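# Switch the deadbolt latch to its long backset

## Task

Change the deadbolt latch so it is set to the longer of its two backset lengths, and make sure it ends up resting on the bench.

## Robot and tools

Robot: two six-joint arms, left_arm and right_arm, each with a two-finger gripper. Their bases sit on tilted plates carried by a shared metal frame behind them, and a 'too close' warning treats each plate and its half of that frame as part of its arm. Calibrated base poses in the scene frame: left_arm (-0.028, +0.381, +0.156) m, quat_wxyz (+0.914, -0.271, +0.300, +0.010); right_arm (-0.042, -0.153, +0.156) m, quat_wxyz (+0.914, +0.262, +0.308, +0.016).

Scene frame: origin at table-top height, halfway between the nominal bases; +z points up, +x points out over the table, and left_arm is on the +y side. Arm names do not match left and right in the pictures. Each gripper's fingers point along its own +z and spread along its y axis; the reported end-effector point lies between the pads, roughly 1 cm short of the tips.

Row format (used by execute_actions and move): 14 numbers, each in [-1, 1], always for both arms: left_arm waist, shoulder, elbow, wrist pitch, wrist yaw, wrist roll, opening, then the same seven for right_arm. The six joint numbers are offsets, scaled so 1.0 equals 1.202 rad (waist), 1.258 (shoulder), 1.3 (elbow), 2.073 (wrist pitch), 2.022 (wrist yaw and roll). They are measured from the Joint targets line of the latest result, never from the previous row or previous target in a list. Opening is absolute: +1 fully open, -1 shut. Joint ranges in rad: waist -2.618 to 3.054, shoulder 0.000 to 3.142, elbow 0.000 to 3.142, wrist pitch -1.571 to 1.571, wrist yaw -1.571 to 1.571, wrist roll -2.094 to 2.094. Real ends may differ by up to 0.059 rad; a request more than 0.059 rad beyond a stated end is refused, and one beyond the real end is clipped there and reported as 'joint sent to its limit' (possibly about an earlier action). Sending zeros for an arm's joints re-commands its current targets.

execute_actions: 'actions' holds zero or one item. Empty list: just observe (pictures included). An action {"rows": [...], "steps": n}: up to 15 rows, n from 7 to 15 (default 15), each step 1/30 s, one row per step with the last row reused. A wait {"steps": n}, n up to 300, counts from the previous result, so your thinking time is included. Results arrive 7 steps before an action finishes; those steps run afterwards. Optional 'cameras': list of names, ["all"], or [] for none.

move: 'target' is one row or a list of up to 15 rows, all offsets from the same Joint targets. Joints travel together in interpolated paths; 'speed' is the peak rad/s of the joint with the longest way (0.01 to 2, default 0.5, one value or one per target); 'blend' in rad rounds corners in a list. Paths take at least 0.5 s and do not finish if longer than 10 s. No obstacle or arm-to-arm avoidance. Finger values of a later target are applied only after everything stops at that point. The result adds a 'move:' line: done, off_target (settled but a joint over 0.035 rad away), moving, held, or fault, optionally limits=held, plus the worst joint error per arm. 'done' says nothing about contact. Cameras default to all.

wait: 'seconds' 0 to 10; sends nothing new, arms keep heading to the last target. zoom_image: 'camera' (cam_high, cam_low, cam_left_wrist, cam_right_wrist) and 'region' [x0, y0, x1, y1] in pixels, at most 504 by 504, from the newest image of that camera. show_instructions: no arguments, shows the reference images (here a deadbolt latch manual). finished_scene: 'scene' is the current scene number (shown at the end of each result); it ends the scene permanently and grades the result.

Result lines: end_effector_position (m) and end_effector_quat_wxyz in the scene frame, possibly a few cm off at long reach. Joint positions (rad) and Joint velocities (rad/s) per arm, each ending with pad gap in m (0.094 open); 'within noise' means the arm is still. Joint targets: the base for your next offsets. grip_measured: opening on the command scale; it reads a bit wide when empty and narrower than a squeezed part. grip_effort_nm: motor effort, negative closing, not a pad force. Joint torques include gravity; joints 1 to 3 wrap at ±28 N m. 'joint command not followed' means the clearance check altered some targets. Cameras are 896x504 each; calibration intrinsics and extrinsics are supplied.

Motion notes: joint speed is capped and each target may lead its measured angle only by a fixed amount; tiny turns may not start; large jumps that would move a gripper over 200 mm get scaled back. The gripper squeezes at roughly 50 to 64 N per pad once commanded about 0.05 below first-touch reading; close gently on fragile parts and open well above grip_measured to release.

Avoid: dropping or tossing the latch, releasing it while moving, slamming or shoving hard, the two arms striking or pinching each other, and leaving anything off the table. Stalled pushes and long outstretched holds heat motors: MOTOR HOT appears near 75 °C, and at 90 °C an OVER-TEMPERATURE FAULT folds that arm for the rest of the scene. To stop pressing, command targets back behind the measured joint positions.

Each tool is called as name(argument=value, ...), one argument or row to a line, values as JSON.

Reference images:

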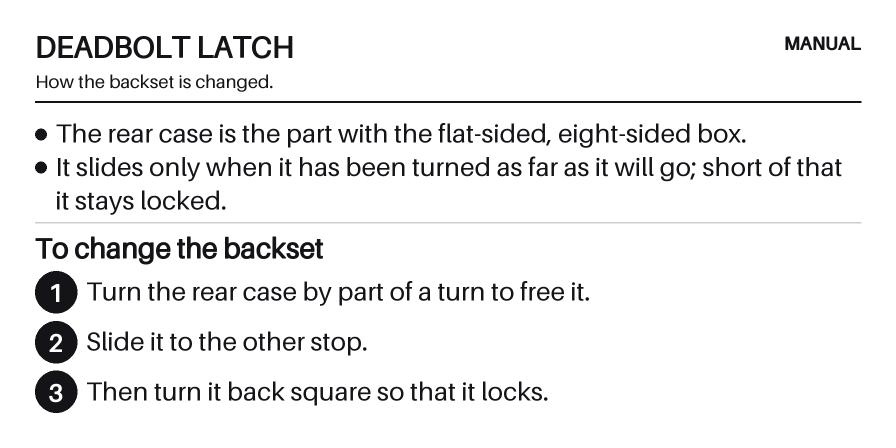

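## Session

execute_actions(
  actions=[],
)

Scene clock: 0.00 s of 4900.00 s.
left_arm: end_effector_position=(+0.2864, +0.0497, +0.1443) grip_measured=+1.000 grip_effort_nm=n/a end_effector_quat_wxyz=(+0.223, +0.742, +0.611, -0.163) | right_arm: end_effector_position=(-0.1001, -0.5428, +0.2385) grip_measured=+1.000 grip_effort_nm=n/a end_effector_quat_wxyz=(+0.034, +0.959, -0.251, -0.125)
Joint positions: left_arm=[-1.001 2.091 1.261 -0.343 -0.475 1.065 0.094] | right_arm=[-2.391 1.687 1.589 -1.337 -0.639 1.415 0.094]
Joint velocities: within noise
Joint torques (N m): no reading
Motor temperatures (°C): left_arm=[29 35 31 31 27 28 27] | right_arm=[28 39 37 34 28 27 30]
Heat: left arm: 35 °C; right arm: 39 °C.
Joint targets: left_arm=[-1.019 2.082 1.268 -0.341 -0.462 1.064] | right_arm=[-2.404 1.681 1.594 -1.339 -0.630 1.415]

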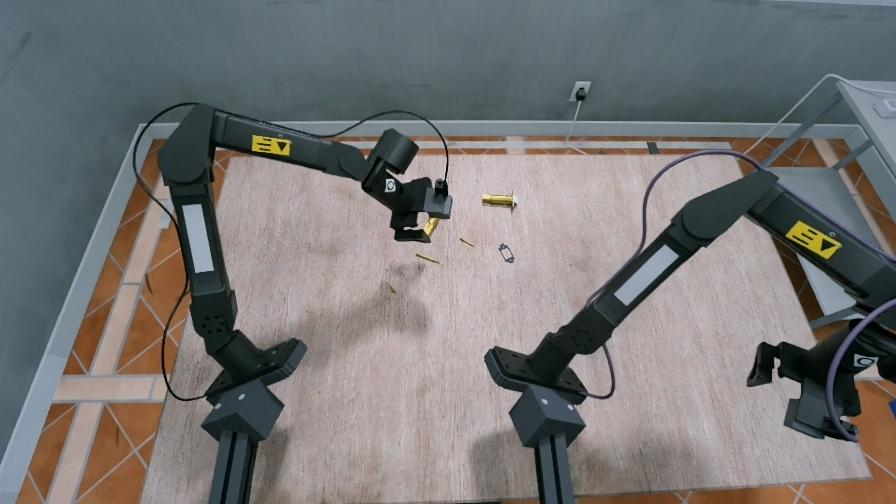

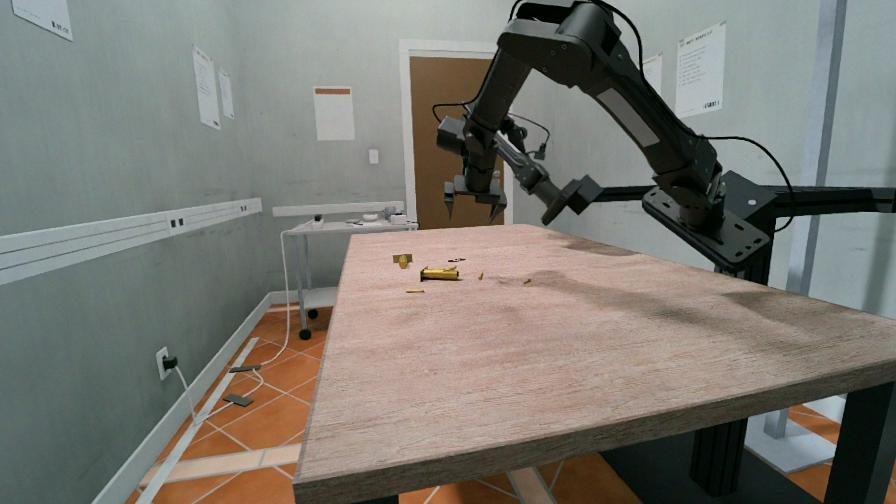

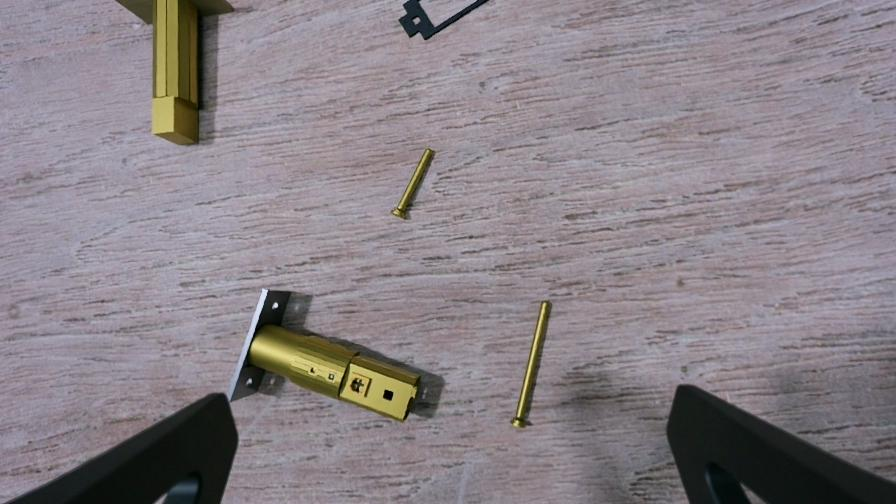

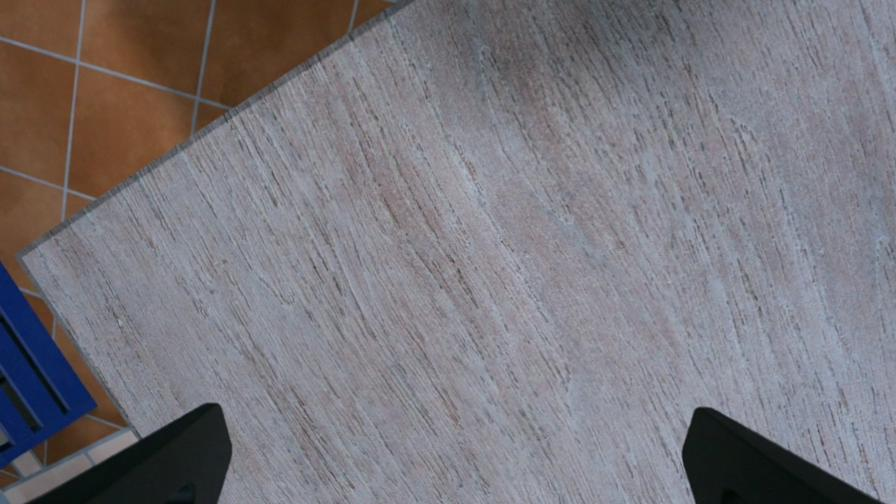

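zoom_image(
  camera="cam_left_wrist",
  region=[200, 260, 460, 440],
)

zoom_image(
  camera="cam_high",
  region=[360, 160, 560, 300],
)

zoom_image(
  camera="cam_low",
  region=[360, 230, 560, 310],
)

Scaled by 1.938 from the camera's 896x504 image, which has a finer 1280x720 frame.

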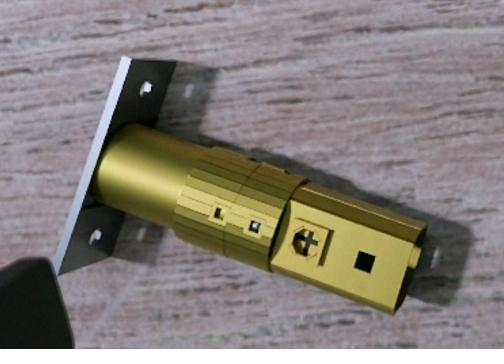

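Scaled by 2.520 from the camera's 896x504 image, which has a finer 1280x720 frame.

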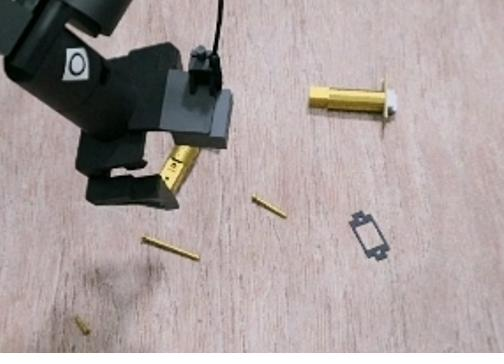

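Scaled by 2.520 from the camera's 896x504 image, which has a finer 1280x720 frame.

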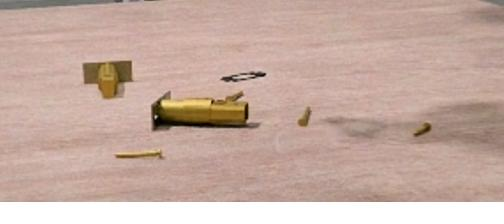

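move(
  target=[0.507,-0.6375,-0.706,0.478,0.5415,-0.0415,1,0.918,-0.382,0.0815,0.067,0.163,-0.057,1],
  speed=1.0,
  cameras=["cam_high"],
)

Scene clock: 14.73 s of 4900.00 s.
left_arm: end_effector_position=(+0.3213, +0.2161, +0.2125) grip_measured=+1.000 grip_effort_nm=0.012 end_effector_quat_wxyz=(+0.588, +0.385, +0.604, -0.377) | right_arm: end_effector_position=(+0.2400, -0.5332, +0.1948) grip_measured=+1.000 grip_effort_nm=0.042 end_effector_quat_wxyz=(+0.040, +0.928, +0.369, -0.044)
Joint positions: left_arm=[-0.411 1.3 0.356 0.64 0.611 0.988 0.094] | right_arm=[-1.301 1.219 1.679 -1.21 -0.32 1.311 0.094]
Joint velocities: within noise
Joint torques (N m): left_arm=[-2.73 -5.65 2.77 1.08 0.68 -0.13] | right_arm=[-0.98 -9.7 6.89 0.33 0.25 -0.12]
Motor temperatures (°C): left_arm=[31 37 32 32 27 28 27] | right_arm=[30 41 37 34 28 27 30]
Heat: left arm: 37 °C; right arm: 41 °C.
Joint targets: left_arm=[-0.409 1.280 0.350 0.650 0.633 0.980] | right_arm=[-1.300 1.201 1.699 -1.200 -0.301 1.300]
Kept back: nothing.
move: done
Images, in order (width x height): cam_high 896x504.

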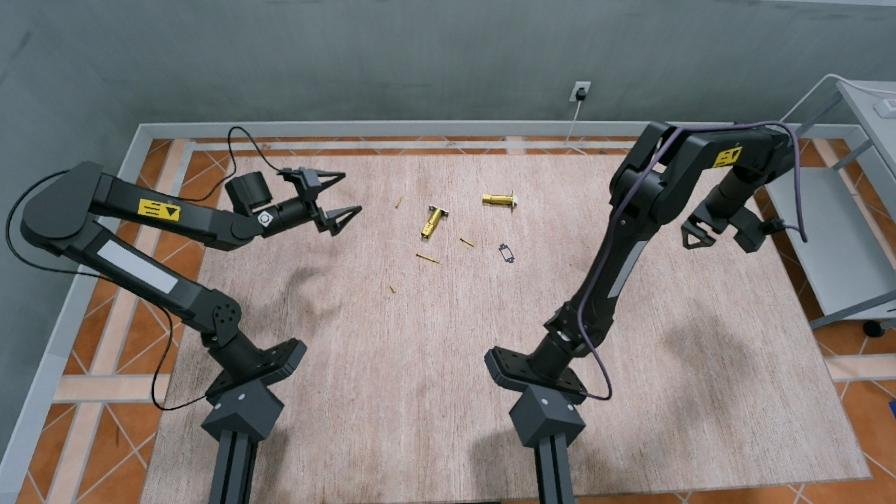

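move(
  target=[0,0,0,0,0,0,1,0.957,0.277,0.178,-0.048,0.297,0,1],
  speed=1.0,
  cameras=["cam_high"],
)

zoom_image(
  camera="cam_high",
  region=[380, 180, 540, 300],
)

Scene clock: 17.07 s of 4900.00 s.
left_arm: end_effector_position=(+0.3214, +0.2161, +0.2127) grip_measured=+1.000 grip_effort_nm=0.007 end_effector_quat_wxyz=(+0.588, +0.385, +0.603, -0.377) | right_arm: end_effector_position=(+0.4215, -0.3335, +0.1349) grip_measured=+1.000 grip_effort_nm=0.032 end_effector_quat_wxyz=(-0.068, +0.701, +0.709, +0.034)
Joint positions: left_arm=[-0.411 1.3 0.356 0.641 0.611 0.988 0.094] | right_arm=[-0.155 1.535 1.904 -1.284 0.284 1.31 0.094]
Joint velocities: within noise
Joint torques (N m): left_arm=[-2.66 -5.5 2.7 1.13 0.68 -0.07] | right_arm=[2.36 -8.98 7.21 -0.2 0.08 -0.11]
Motor temperatures (°C): left_arm=[31 37 32 32 27 28 27] | right_arm=[30 42 38 34 28 27 30]
Heat: left arm: 37 °C; right arm: 42 °C.
Joint targets: left_arm=[-0.409 1.280 0.350 0.650 0.633 0.980] | right_arm=[-0.150 1.549 1.931 -1.300 0.300 1.300]
Kept back: nothing.
move: done
Images, in order (width x height): cam_high 896x504.

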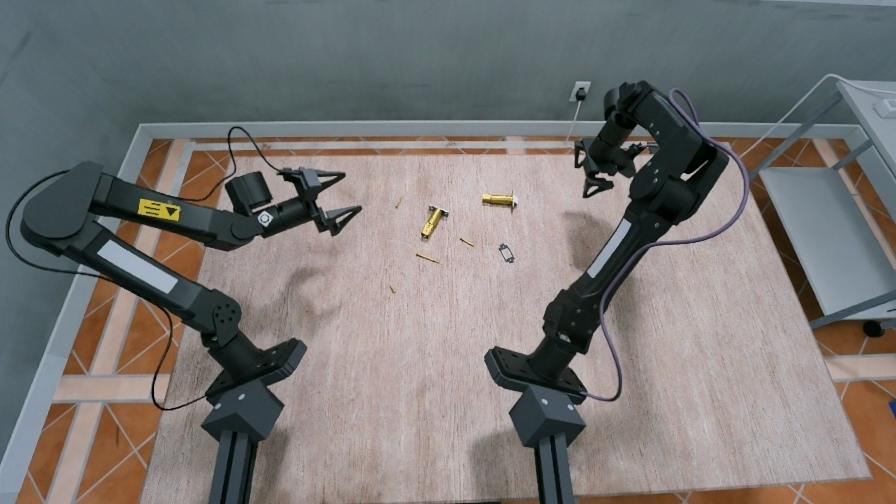

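Scaled by 3.150 from the camera's 896x504 image, which has a finer 1280x720 frame.

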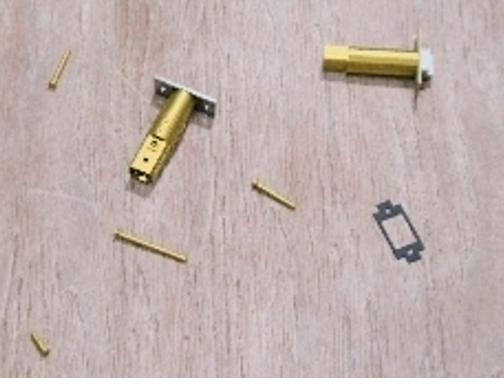

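move(
  target=[0,0,0,0,0,0,1,0.834,0.459,0.002,-0.04,0.263,0.006,1],
  speed=0.9,
)

zoom_image(
  camera="cam_right_wrist",
  region=[200, 100, 700, 500],
)

Scene clock: 19.60 s of 4900.00 s.
left_arm: end_effector_position=(+0.3214, +0.2161, +0.2128) grip_measured=+1.000 grip_effort_nm=0.007 end_effector_quat_wxyz=(+0.588, +0.385, +0.603, -0.377) | right_arm: end_effector_position=(+0.3751, +0.0337, +0.1663) grip_measured=+1.000 grip_effort_nm=0.027 end_effector_quat_wxyz=(-0.010, +0.209, +0.978, +0.001)
Joint positions: left_arm=[-0.411 1.3 0.356 0.641 0.612 0.988 0.094] | right_arm=[0.845 2.127 1.915 -1.368 0.814 1.31 0.094]
Joint velocities: within noise
Joint torques (N m): left_arm=[-2.7 -5.6 2.7 1.13 0.69 -0.09] | right_arm=[7.51 -6.74 5.26 -0.12 0.18 0.02]
Motor temperatures (°C): left_arm=[31 37 32 32 27 28 27] | right_arm=[30 42 38 34 28 27 30]
Heat: left arm: 37 °C; right arm: 42 °C.
Joint targets: left_arm=[-0.409 1.280 0.350 0.650 0.633 0.980] | right_arm=[0.853 2.127 1.933 -1.383 0.832 1.312]
Kept back: nothing.
move: done
camera_calibration:
cam_left_wrist: T_world_to_cam=[[-0.90656, -0.421492, -0.0222023, 0.388806], [-0.176821, 0.427025, -0.886783, 0.190274], [0.383252, -0.799996, -0.461653, 0.23367], [0, 0, 0, 1]] pos_world=[0.296566, 0.269562, 0.285238]
cam_right_wrist: T_world_to_cam=[[-0.4183, -0.908286, -0.00639095, 0.190972], [-0.814724, 0.372082, 0.444724, 0.257533], [-0.401559, 0.191235, -0.895645, 0.381677], [0, 0, 0, 1]] pos_world=[0.442968, 0.00464382, 0.228537]

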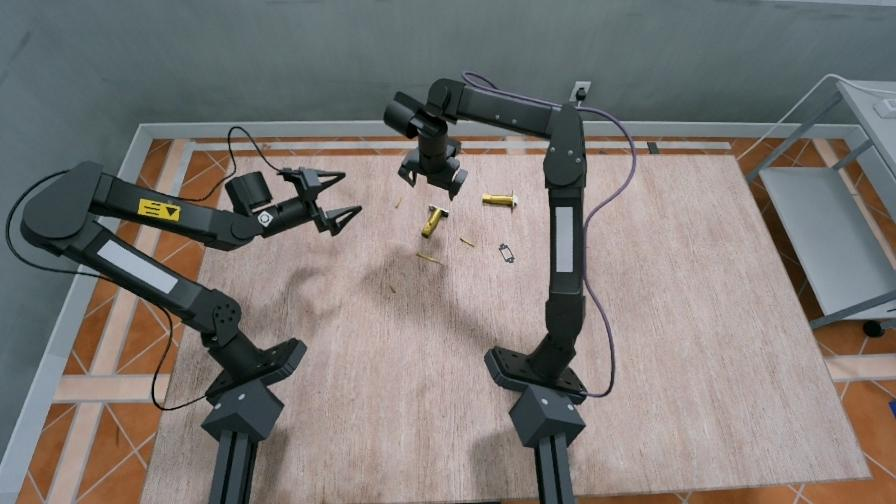

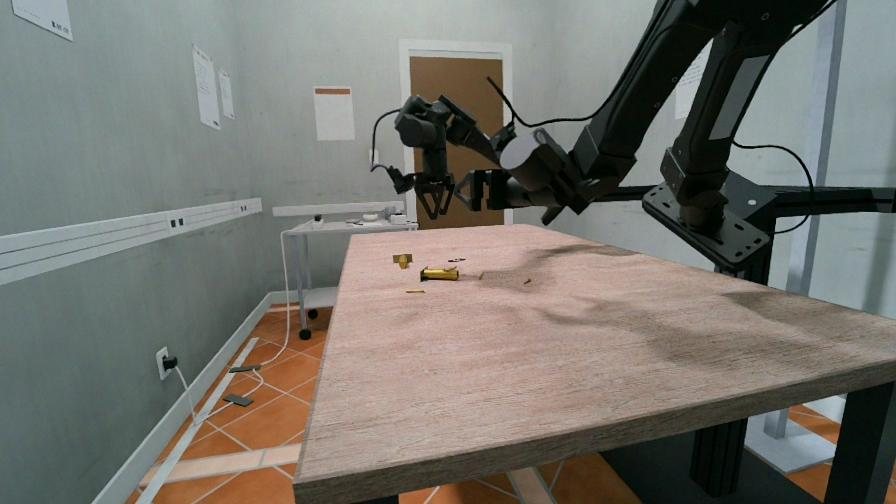

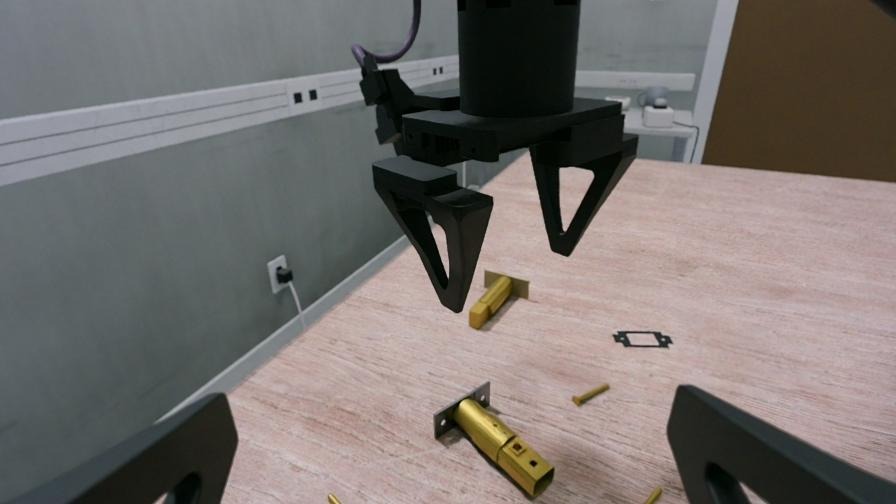

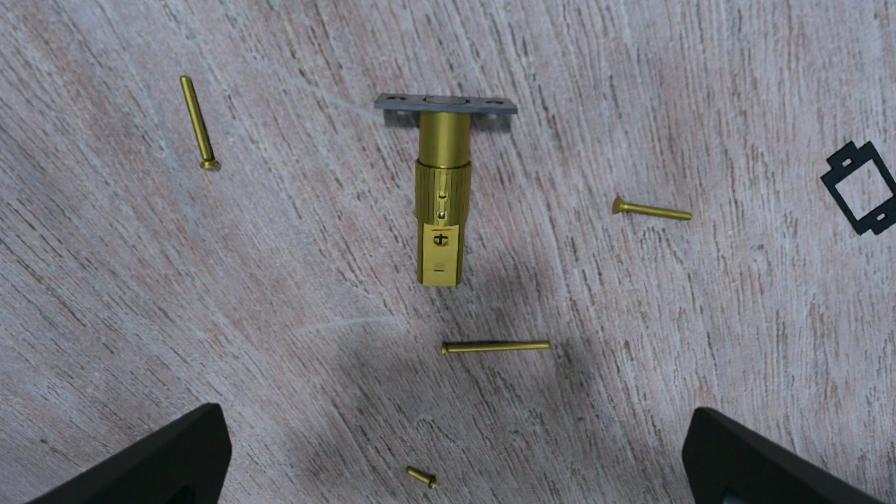

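Scaled by 1.008 from the camera's 896x504 image, which has a finer 1280x720 frame.

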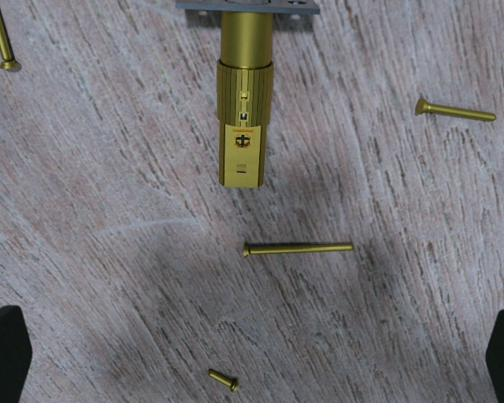

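zoom_image(
  camera="cam_right_wrist",
  region=[360, 80, 530, 300],
)

zoom_image(
  camera="cam_left_wrist",
  region=[410, 240, 580, 500],
)

Scaled by 2.291 from the camera's 896x504 image, which has a finer 1280x720 frame.

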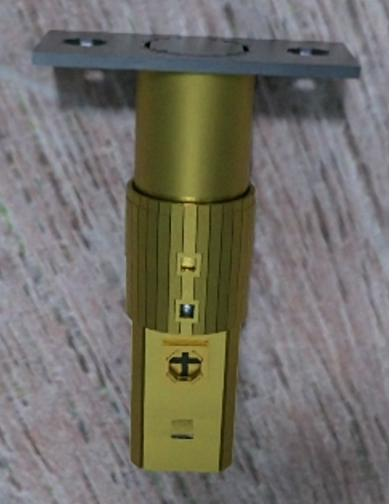

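Scaled by 1.938 from the camera's 896x504 image, which has a finer 1280x720 frame.

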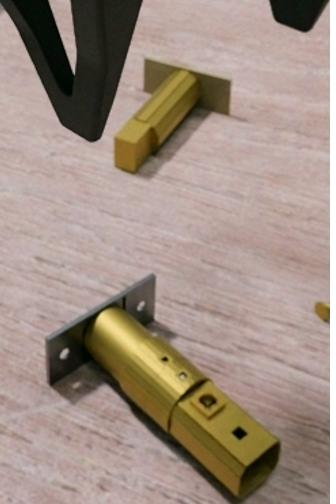

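move(
  target=[0,0,0,0,0,0,1,-0.184,0.029,-0.143,0.227,-0.005,-0.150,0.0],
  speed=0.5,
  cameras=["cam_right_wrist","cam_left_wrist","cam_low"],
)

zoom_image(
  camera="cam_low",
  region=[380, 200, 500, 300],
)

zoom_image(
  camera="cam_left_wrist",
  region=[400, 270, 600, 504],
)

Scene clock: 23.67 s of 4900.00 s.
left_arm: end_effector_position=(+0.3214, +0.2161, +0.2128) grip_measured=+1.000 grip_effort_nm=0.002 end_effector_quat_wxyz=(+0.588, +0.385, +0.603, -0.377) | right_arm: end_effector_position=(+0.4105, +0.0204, +0.0641) grip_measured=+0.002 grip_effort_nm=-0.051 end_effector_quat_wxyz=(+0.007, +0.236, +0.972, +0.000)
Joint positions: left_arm=[-0.411 1.3 0.356 0.641 0.612 0.987 0.094] | right_arm=[0.621 2.15 1.759 -0.924 0.815 1.02 0.047]
Joint velocities: within noise
Joint torques (N m): left_arm=[-2.54 -5.68 2.8 1.14 0.69 -0.1] | right_arm=[7.83 -6.9 2.69 0.19 0.07 -0.13]
Motor temperatures (°C): left_arm=[31 37 32 32 27 28 27] | right_arm=[31 42 38 34 28 27 30]
Heat: left arm: 37 °C; right arm: 42 °C.
Joint targets: left_arm=[-0.409 1.280 0.350 0.650 0.633 0.980] | right_arm=[0.631 2.163 1.748 -0.912 0.821 1.008]
Kept back: nothing.
move: done
camera_calibration:
cam_left_wrist: T_world_to_cam=[[-0.906564, -0.421503, -0.021821, 0.388729], [-0.177132, 0.426882, -0.88679, 0.190406], [0.3831, -0.800067, -0.461658, 0.233735], [0, 0, 0, 1]] pos_world=[0.296591, 0.269573, 0.285238]
cam_right_wrist: T_world_to_cam=[[-0.466423, -0.884489, -0.0113511, 0.212651], [-0.806961, 0.420214, 0.415011, 0.334529], [-0.362303, 0.202731, -0.909746, 0.291429], [0, 0, 0, 1]] pos_world=[0.474723, -0.0115676, 0.128706]
Images, in order (width x height): cam_low 896x504, cam_left_wrist 896x504, cam_right_wrist 896x504.

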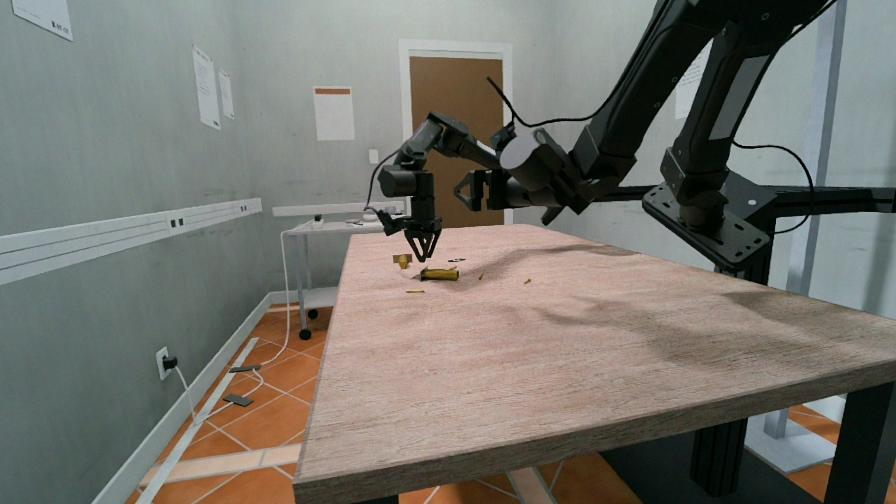

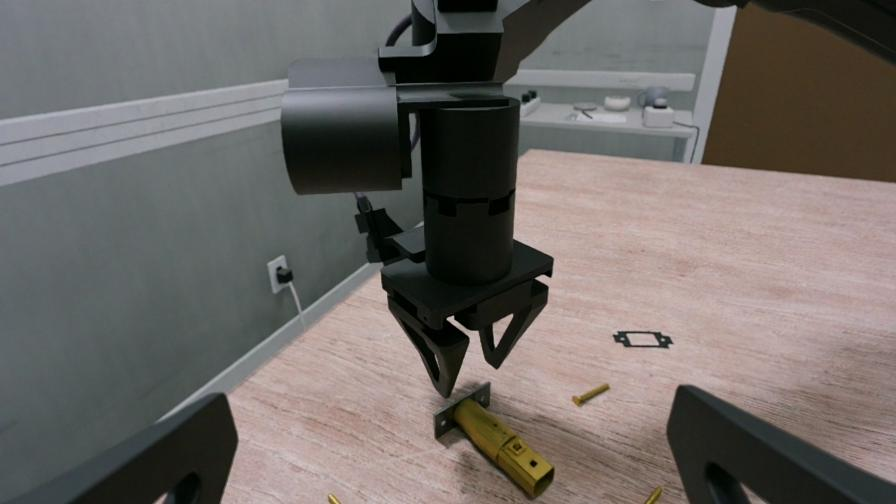

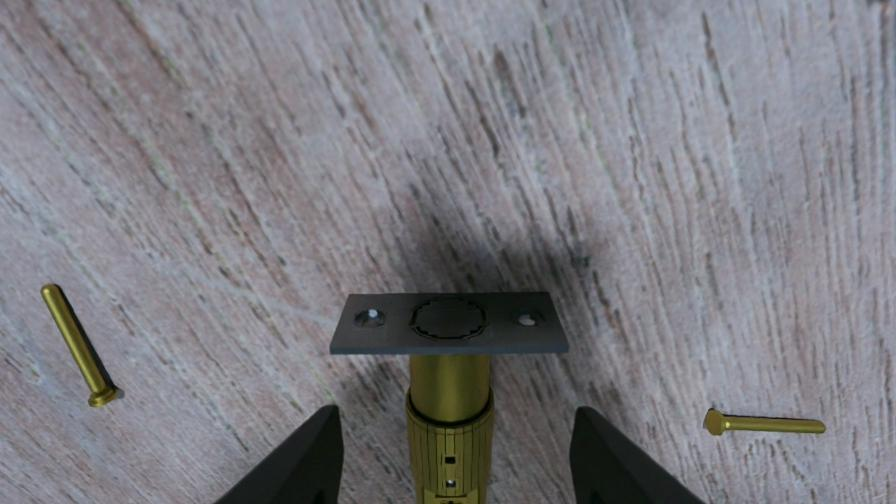

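Scaled by 4.200 from the camera's 896x504 image, which has a finer 1280x720 frame.

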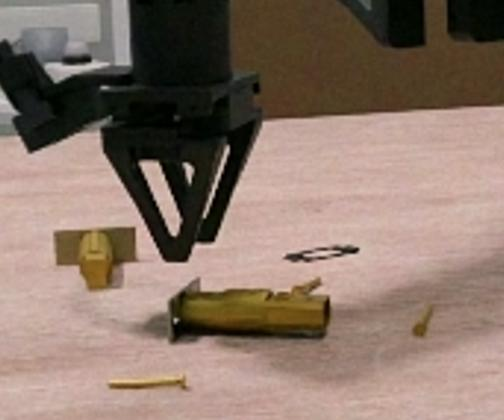

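Scaled by 2.154 from the camera's 896x504 image, which has a finer 1280x720 frame.

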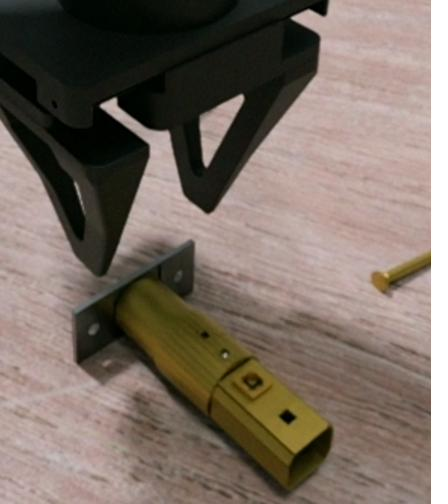

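move(
  target=[0,0,0,0,0,0,1,-0.0017,0.011,-0.0446,0.030,-0.0045,-0.0015,0.0],
  speed=0.3,
  cameras=["cam_right_wrist"],
)

Scene clock: 27.17 s of 4900.00 s.
left_arm: end_effector_position=(+0.3215, +0.2161, +0.2128) grip_measured=+1.000 grip_effort_nm=0.007 end_effector_quat_wxyz=(+0.588, +0.385, +0.603, -0.377) | right_arm: end_effector_position=(+0.3970, +0.0285, +0.0506) grip_measured=+0.002 grip_effort_nm=-0.051 end_effector_quat_wxyz=(+0.004, +0.230, +0.973, -0.003)
Joint positions: left_arm=[-0.411 1.3 0.356 0.642 0.612 0.987 0.094] | right_arm=[0.621 2.164 1.7 -0.862 0.815 1.016 0.047]
Joint velocities: within noise
Joint torques (N m): left_arm=[-2.65 -5.63 2.77 1.14 0.69 -0.11] | right_arm=[7.69 -6.86 2.59 0.17 -0.03 -0.12]
Motor temperatures (°C): left_arm=[31 37 31 32 27 28 27] | right_arm=[31 42 37 34 28 27 30]
Heat: left arm: 37 °C; right arm: 42 °C.
Joint targets: left_arm=[-0.409 1.280 0.350 0.650 0.633 0.980] | right_arm=[0.629 2.177 1.690 -0.850 0.812 1.005]
Kept back: nothing.
move: done
camera_calibration:
cam_right_wrist: T_world_to_cam=[[-0.456597, -0.88966, -0.00495671, 0.209347], [-0.808968, 0.412852, 0.418478, 0.326641], [-0.370257, 0.195086, -0.908213, 0.275914], [0, 0, 0, 1]] pos_world=[0.461989, -0.00243344, 0.114934]
Images, in order (width x height): cam_right_wrist 896x504.

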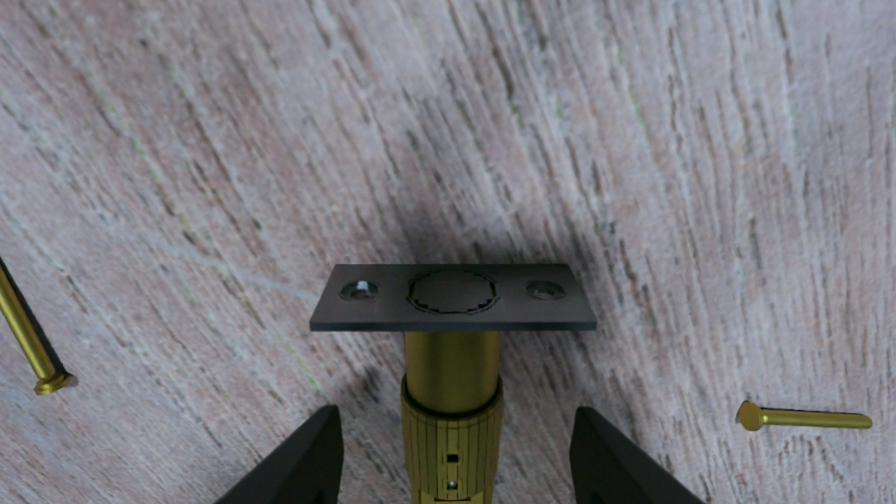

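move(
  target=[0,0,0,0,0,0,1,-0.0462,0.0318,-0.0254,0.0622,-0.0074,-0.042,0.0],
  speed=0.15,
  cameras=["cam_right_wrist","cam_left_wrist"],
)

zoom_image(
  camera="cam_left_wrist",
  region=[400, 270, 600, 504],
)

Scene clock: 29.00 s of 4900.00 s.
left_arm: end_effector_position=(+0.3215, +0.2161, +0.2128) grip_measured=+1.000 grip_effort_nm=0.012 end_effector_quat_wxyz=(+0.588, +0.385, +0.603, -0.377) | right_arm: end_effector_position=(+0.3992, +0.0294, +0.0185) grip_measured=+0.002 grip_effort_nm=-0.051 end_effector_quat_wxyz=(+0.007, +0.227, +0.974, -0.003)
Joint positions: left_arm=[-0.411 1.3 0.356 0.642 0.612 0.987 0.094] | right_arm=[0.569 2.201 1.667 -0.734 0.805 0.932 0.047]
Joint velocities: within noise
Joint torques (N m): left_arm=[-2.69 -5.65 2.8 1.11 0.67 -0.11] | right_arm=[7.5 -6.9 2.37 0.18 -0.08 -0.12]
Motor temperatures (°C): left_arm=[31 37 31 33 27 28 27] | right_arm=[31 42 37 34 28 27 30]
Heat: left arm: 37 °C; right arm: 42 °C.
Joint targets: left_arm=[-0.409 1.280 0.350 0.650 0.633 0.980] | right_arm=[0.574 2.217 1.656 -0.721 0.797 0.920]
Kept back: nothing.
move: done
camera_calibration:
cam_left_wrist: T_world_to_cam=[[-0.90645, -0.421736, -0.0220457, 0.38886], [-0.176996, 0.426782, -0.886865, 0.190439], [0.383432, -0.799997, -0.461503, 0.233599], [0, 0, 0, 1]] pos_world=[0.29662, 0.269599, 0.285273]
cam_right_wrist: T_world_to_cam=[[-0.45024, -0.892889, -0.00569367, 0.208551], [-0.814266, 0.407961, 0.412963, 0.343856], [-0.366407, 0.190568, -0.91073, 0.245977], [0, 0, 0, 1]] pos_world=[0.464017, -0.000942191, 0.0832061]
Images, in order (width x height): cam_left_wrist 896x504, cam_right_wrist 896x504.

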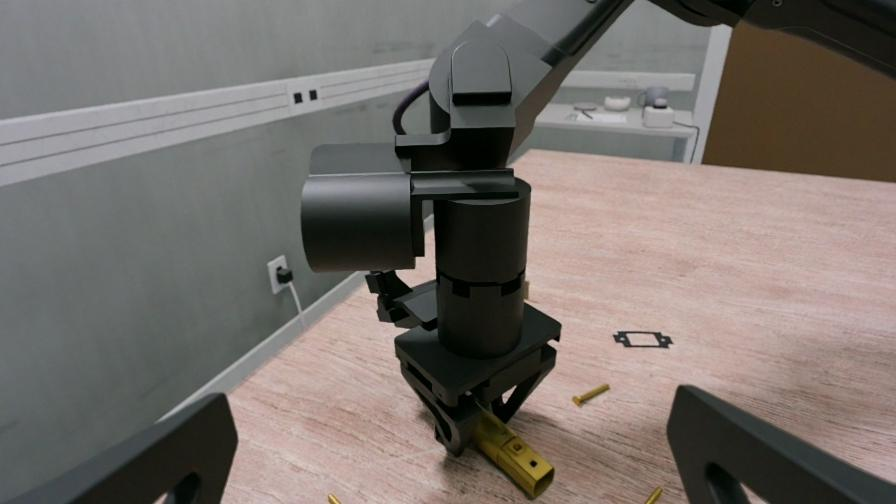

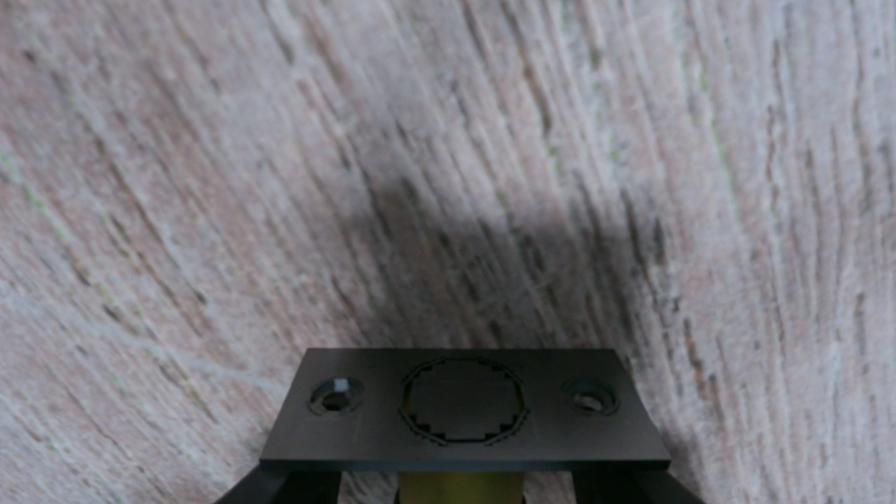

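Scaled by 2.154 from the camera's 896x504 image, which has a finer 1280x720 frame.

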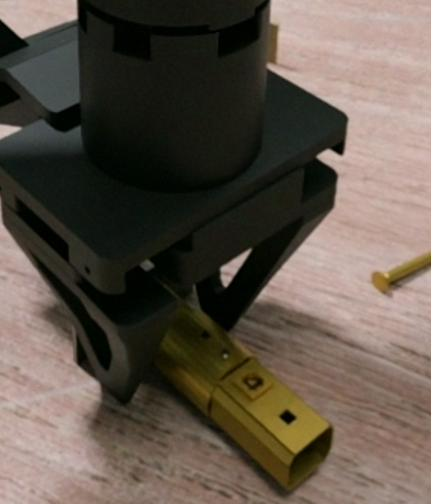

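execute_actions(
  actions=[
    {"rows":[[0,0,0,0,0,0,1,0,0,0,0,0,0,-0.1],[0,0,0,0,0,0,1,0,0,0,0,0,0,-0.2],[0,0,0,0,0,0,1,0,0,0,0,0,0,-0.3],[0,0,0,0,0,0,1,0,0,0,0,0,0,-0.35],[0,0,0,0,0,0,1,0,0,0,0,0,0,-0.38],[0,0,0,0,0,0,1,0,0,0,0,0,0,-0.41],[0,0,0,0,0,0,1,0,0,0,0,0,0,-0.43],[0,0,0,0,0,0,1,0,0,0,0,0,0,-0.45],[0,0,0,0,0,0,1,0,0,0,0,0,0,-0.47],[0,0,0,0,0,0,1,0,0,0,0,0,0,-0.49],[0,0,0,0,0,0,1,0,0,0,0,0,0,-0.51],[0,0,0,0,0,0,1,0,0,0,0,0,0,-0.53],[0,0,0,0,0,0,1,0,0,0,0,0,0,-0.55],[0,0,0,0,0,0,1,0,0,0,0,0,0,-0.57],[0,0,0,0,0,0,1,0,0,0,0,0,0,-0.6]],"steps":15},
  ],
)

execute_actions(
  actions=[
    {"rows":[[0,0,0,0,0,0,1,0,0,0,0,0,0,-0.75]],"steps":15},
  ],
  cameras=["cam_right_wrist","cam_left_wrist","cam_low"],
)

Scene clock: 29.87 s of 4900.00 s.
left_arm: end_effector_position=(+0.3215, +0.2161, +0.2128) grip_measured=+1.000 grip_effort_nm=0.007 end_effector_quat_wxyz=(+0.588, +0.385, +0.603, -0.377) | right_arm: end_effector_position=(+0.3993, +0.0296, +0.0185) grip_measured=-0.436 grip_effort_nm=-0.012 end_effector_quat_wxyz=(+0.007, +0.227, +0.974, -0.003)
Joint positions: left_arm=[-0.411 1.3 0.356 0.642 0.612 0.987 0.094] | right_arm=[0.569 2.201 1.667 -0.733 0.805 0.931 0.027]
Joint velocities: left_arm=[within noise] | right_arm=[-0.002 0.002 -0.022 -0.066 -0.037 0.037 -0.028]
Joint torques (N m): left_arm=[-2.69 -5.65 2.89 1.13 0.66 -0.09] | right_arm=[7.51 -6.91 2.4 0.19 -0.08 -0.12]
Motor temperatures (°C): left_arm=[31 37 31 33 27 28 27] | right_arm=[31 42 37 34 28 27 30]
Heat: left arm: 37 °C; right arm: 42 °C.
Joint targets: left_arm=[-0.409 1.280 0.350 0.650 0.633 0.980] | right_arm=[0.574 2.217 1.656 -0.721 0.797 0.921]
Steps of this call (1-18: nothing new was sent; 19-26: this action's first 8). Readings (joint positions of left_arm | right_arm):
19: [-0.411 1.300 0.356 0.642 0.612 0.987] | [0.569 2.201 1.667 -0.733 0.805 0.931]
20: [-0.411 1.300 0.356 0.642 0.612 0.987] | [0.569 2.201 1.667 -0.733 0.805 0.931]
22: [-0.411 1.300 0.356 0.642 0.612 0.987] | [0.569 2.201 1.667 -0.733 0.805 0.931]
26: the state above

Scene clock: 30.37 s of 4900.00 s.
left_arm: end_effector_position=(+0.3215, +0.2161, +0.2128) grip_measured=+1.000 grip_effort_nm=0.002 end_effector_quat_wxyz=(+0.588, +0.385, +0.603, -0.377) | right_arm: end_effector_position=(+0.3993, +0.0296, +0.0185) grip_measured=-0.511 grip_effort_nm=-0.965 end_effector_quat_wxyz=(+0.007, +0.227, +0.974, -0.003)
Joint positions: left_arm=[-0.411 1.3 0.356 0.642 0.612 0.987 0.094] | right_arm=[0.569 2.201 1.667 -0.733 0.805 0.931 0.023]
Joint velocities: within noise
Joint torques (N m): left_arm=[-2.71 -5.67 2.71 1.13 0.67 -0.11] | right_arm=[7.49 -6.89 2.39 0.19 -0.09 -0.12]
Motor temperatures (°C): left_arm=[31 37 31 33 27 28 27] | right_arm=[31 42 37 34 28 27 30]
Heat: left arm: 37 °C; right arm: 42 °C.
Joint targets: left_arm=[-0.409 1.280 0.350 0.650 0.633 0.980] | right_arm=[0.574 2.217 1.656 -0.721 0.797 0.920]
Steps of this call (1-7: your previous action's last 7; 8-15: this action's first 8). Readings (joint positions of left_arm | right_arm):
8: [-0.411 1.300 0.356 0.642 0.612 0.987] | [0.569 2.201 1.667 -0.733 0.805 0.931]
9: [-0.411 1.300 0.356 0.642 0.612 0.987] | [0.569 2.201 1.667 -0.733 0.805 0.931]
11: [-0.411 1.300 0.356 0.642 0.612 0.987] | [0.569 2.201 1.667 -0.733 0.805 0.931]
15: the state above
camera_calibration:
cam_left_wrist: T_world_to_cam=[[-0.90645, -0.421736, -0.0220457, 0.38886], [-0.176996, 0.426782, -0.886865, 0.190439], [0.383432, -0.799997, -0.461503, 0.233599], [0, 0, 0, 1]] pos_world=[0.29662, 0.269599, 0.285273]
cam_right_wrist: T_world_to_cam=[[-0.449699, -0.893158, -0.00633668, 0.208515], [-0.814633, 0.407232, 0.412959, 0.344054], [-0.366257, 0.190869, -0.910727, 0.245921], [0, 0, 0, 1]] pos_world=[0.464117, -0.000812015, 0.0832076]
Images, in order (width x height): cam_low 896x504, cam_left_wrist 896x504, cam_right_wrist 896x504.

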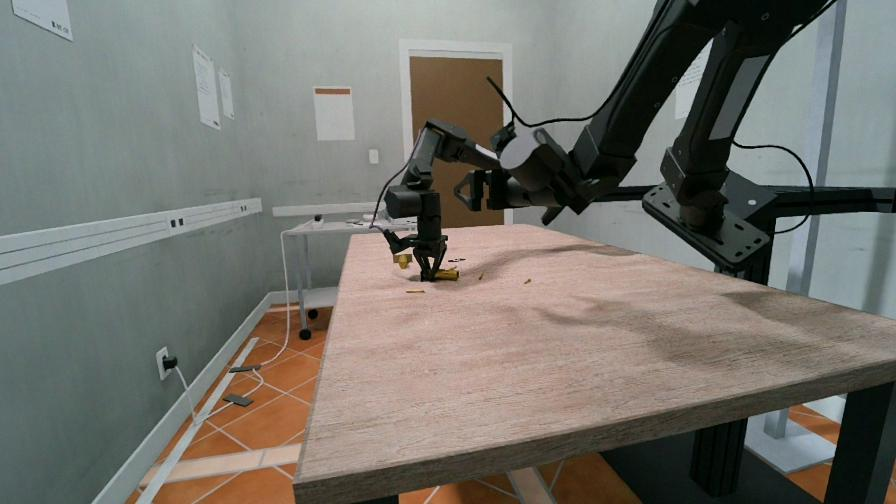

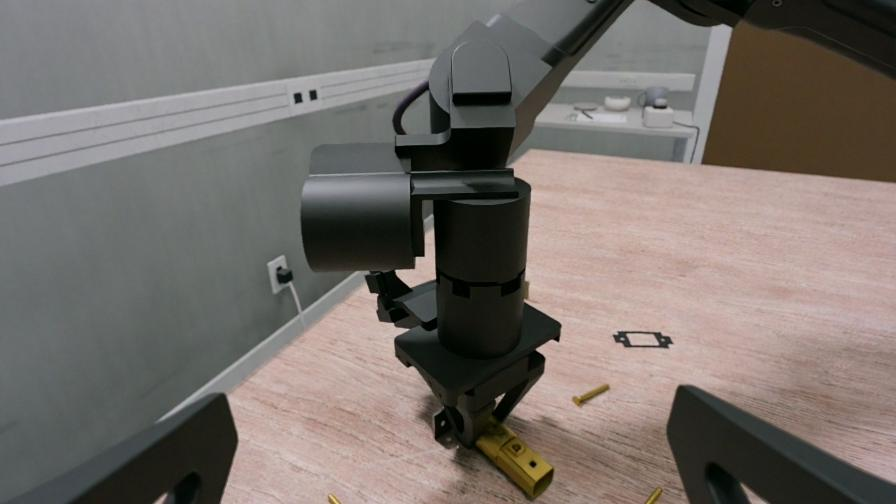

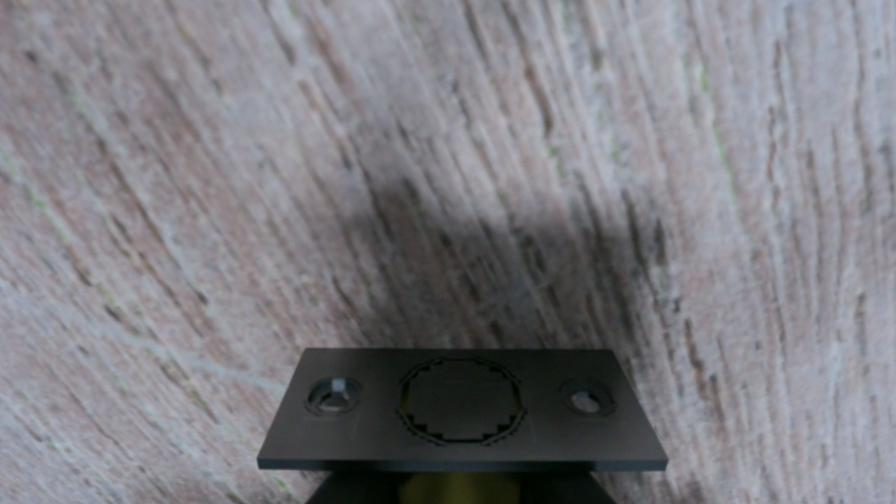

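move(
  target=[
    [0,0,0,0,0,0,0.0,0.0458,-0.0318,0.0454,-0.0719,0.0064,0.0495,-0.75],
    [-0.0674,0.502,0.1823,0.22,-0.0551,-0.0272,0.0,0.2063,-0.0477,0.2738,-0.3251,0.0213,0.4946,-0.75],
  ],
  speed=[0.2,0.5],
  blend=[0.03,0],
)

zoom_image(
  camera="cam_left_wrist",
  region=[250, 150, 650, 504],
)

Scene clock: 37.20 s of 4900.00 s.
left_arm: end_effector_position=(+0.3671, +0.1423, +0.1571) grip_measured=+0.002 grip_effort_nm=-0.085 end_effector_quat_wxyz=(+0.600, +0.363, +0.619, -0.354) | right_arm: end_effector_position=(+0.3895, +0.0300, +0.1457) grip_measured=-0.512 grip_effort_nm=-0.989 end_effector_quat_wxyz=(-0.008, +0.506, +0.862, -0.021)
Joint positions: left_arm=[-0.465 1.897 0.576 1.095 0.512 0.933 0.047] | right_arm=[0.79 2.187 1.99 -1.377 0.824 1.908 0.023]
Joint velocities: within noise
Joint torques (N m): left_arm=[-7.38 -4.94 2.97 1.23 0.58 -0.1] | right_arm=[9.66 -9.76 5.61 -0.21 0.17 0.11]
Motor temperatures (°C): left_arm=[31 37 31 33 27 28 27] | right_arm=[33 43 37 33 28 27 31]
Heat: left arm: 37 °C; right arm: 43 °C.
Joint targets: left_arm=[-0.490 1.911 0.587 1.106 0.521 0.925] | right_arm=[0.822 2.157 2.013 -1.395 0.841 1.920]
Kept back: nothing.
move: done; blend cut to 0 rad at target 1
camera_calibration:
cam_left_wrist: T_world_to_cam=[[-0.872724, -0.487685, -0.0227167, 0.394981], [-0.210357, 0.417613, -0.88394, 0.193718], [0.440571, -0.766657, -0.467049, 0.106481], [0, 0, 0, 1]] pos_world=[0.338546, 0.193361, 0.229939]
cam_right_wrist: T_world_to_cam=[[-0.87685, -0.47942, 0.0359257, 0.353151], [-0.422165, 0.803574, 0.419577, 0.117617], [-0.230023, 0.35274, -0.907008, 0.299629], [0, 0, 0, 1]] pos_world=[0.428236, -0.0308976, 0.20973]

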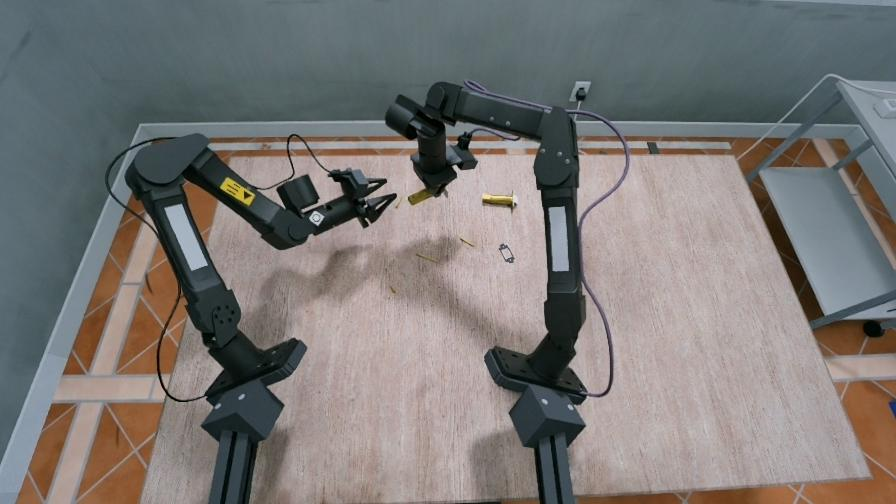

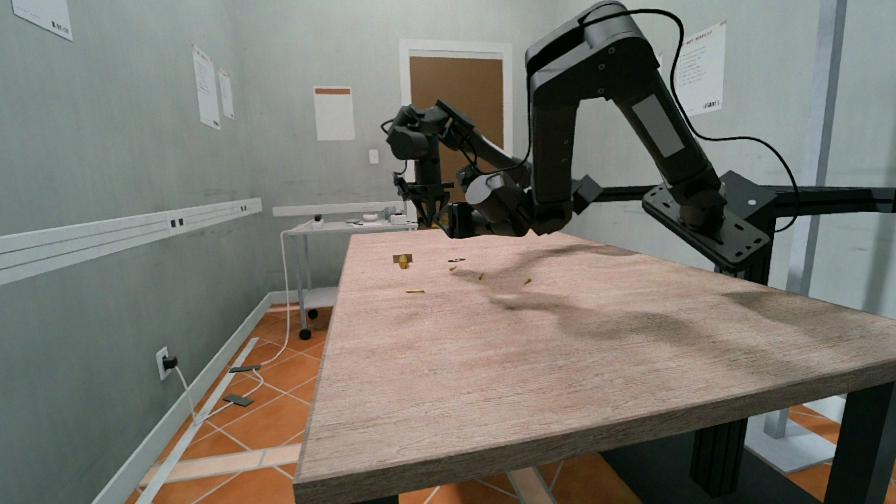

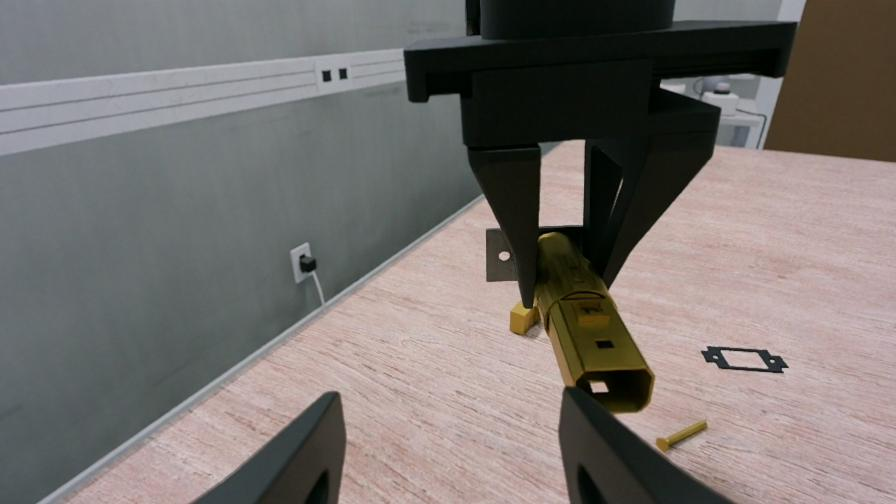

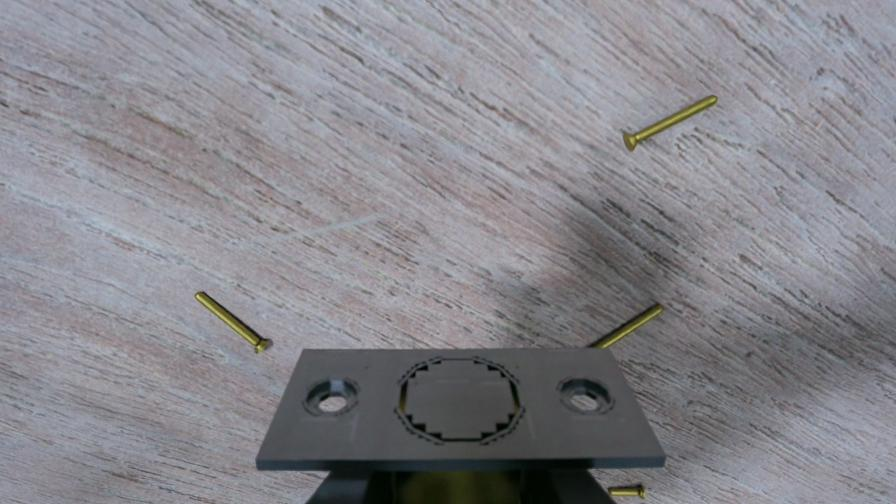

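Scaled by 1.260 from the camera's 896x504 image, which has a finer 1280x720 frame.

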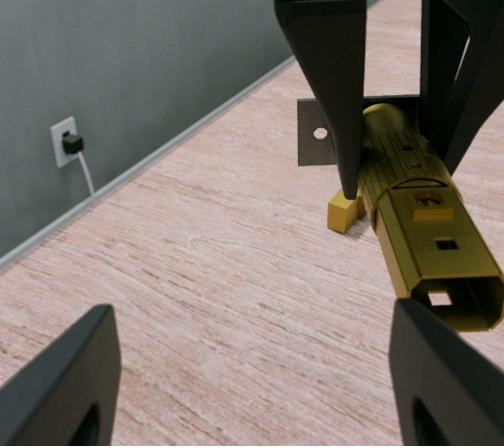

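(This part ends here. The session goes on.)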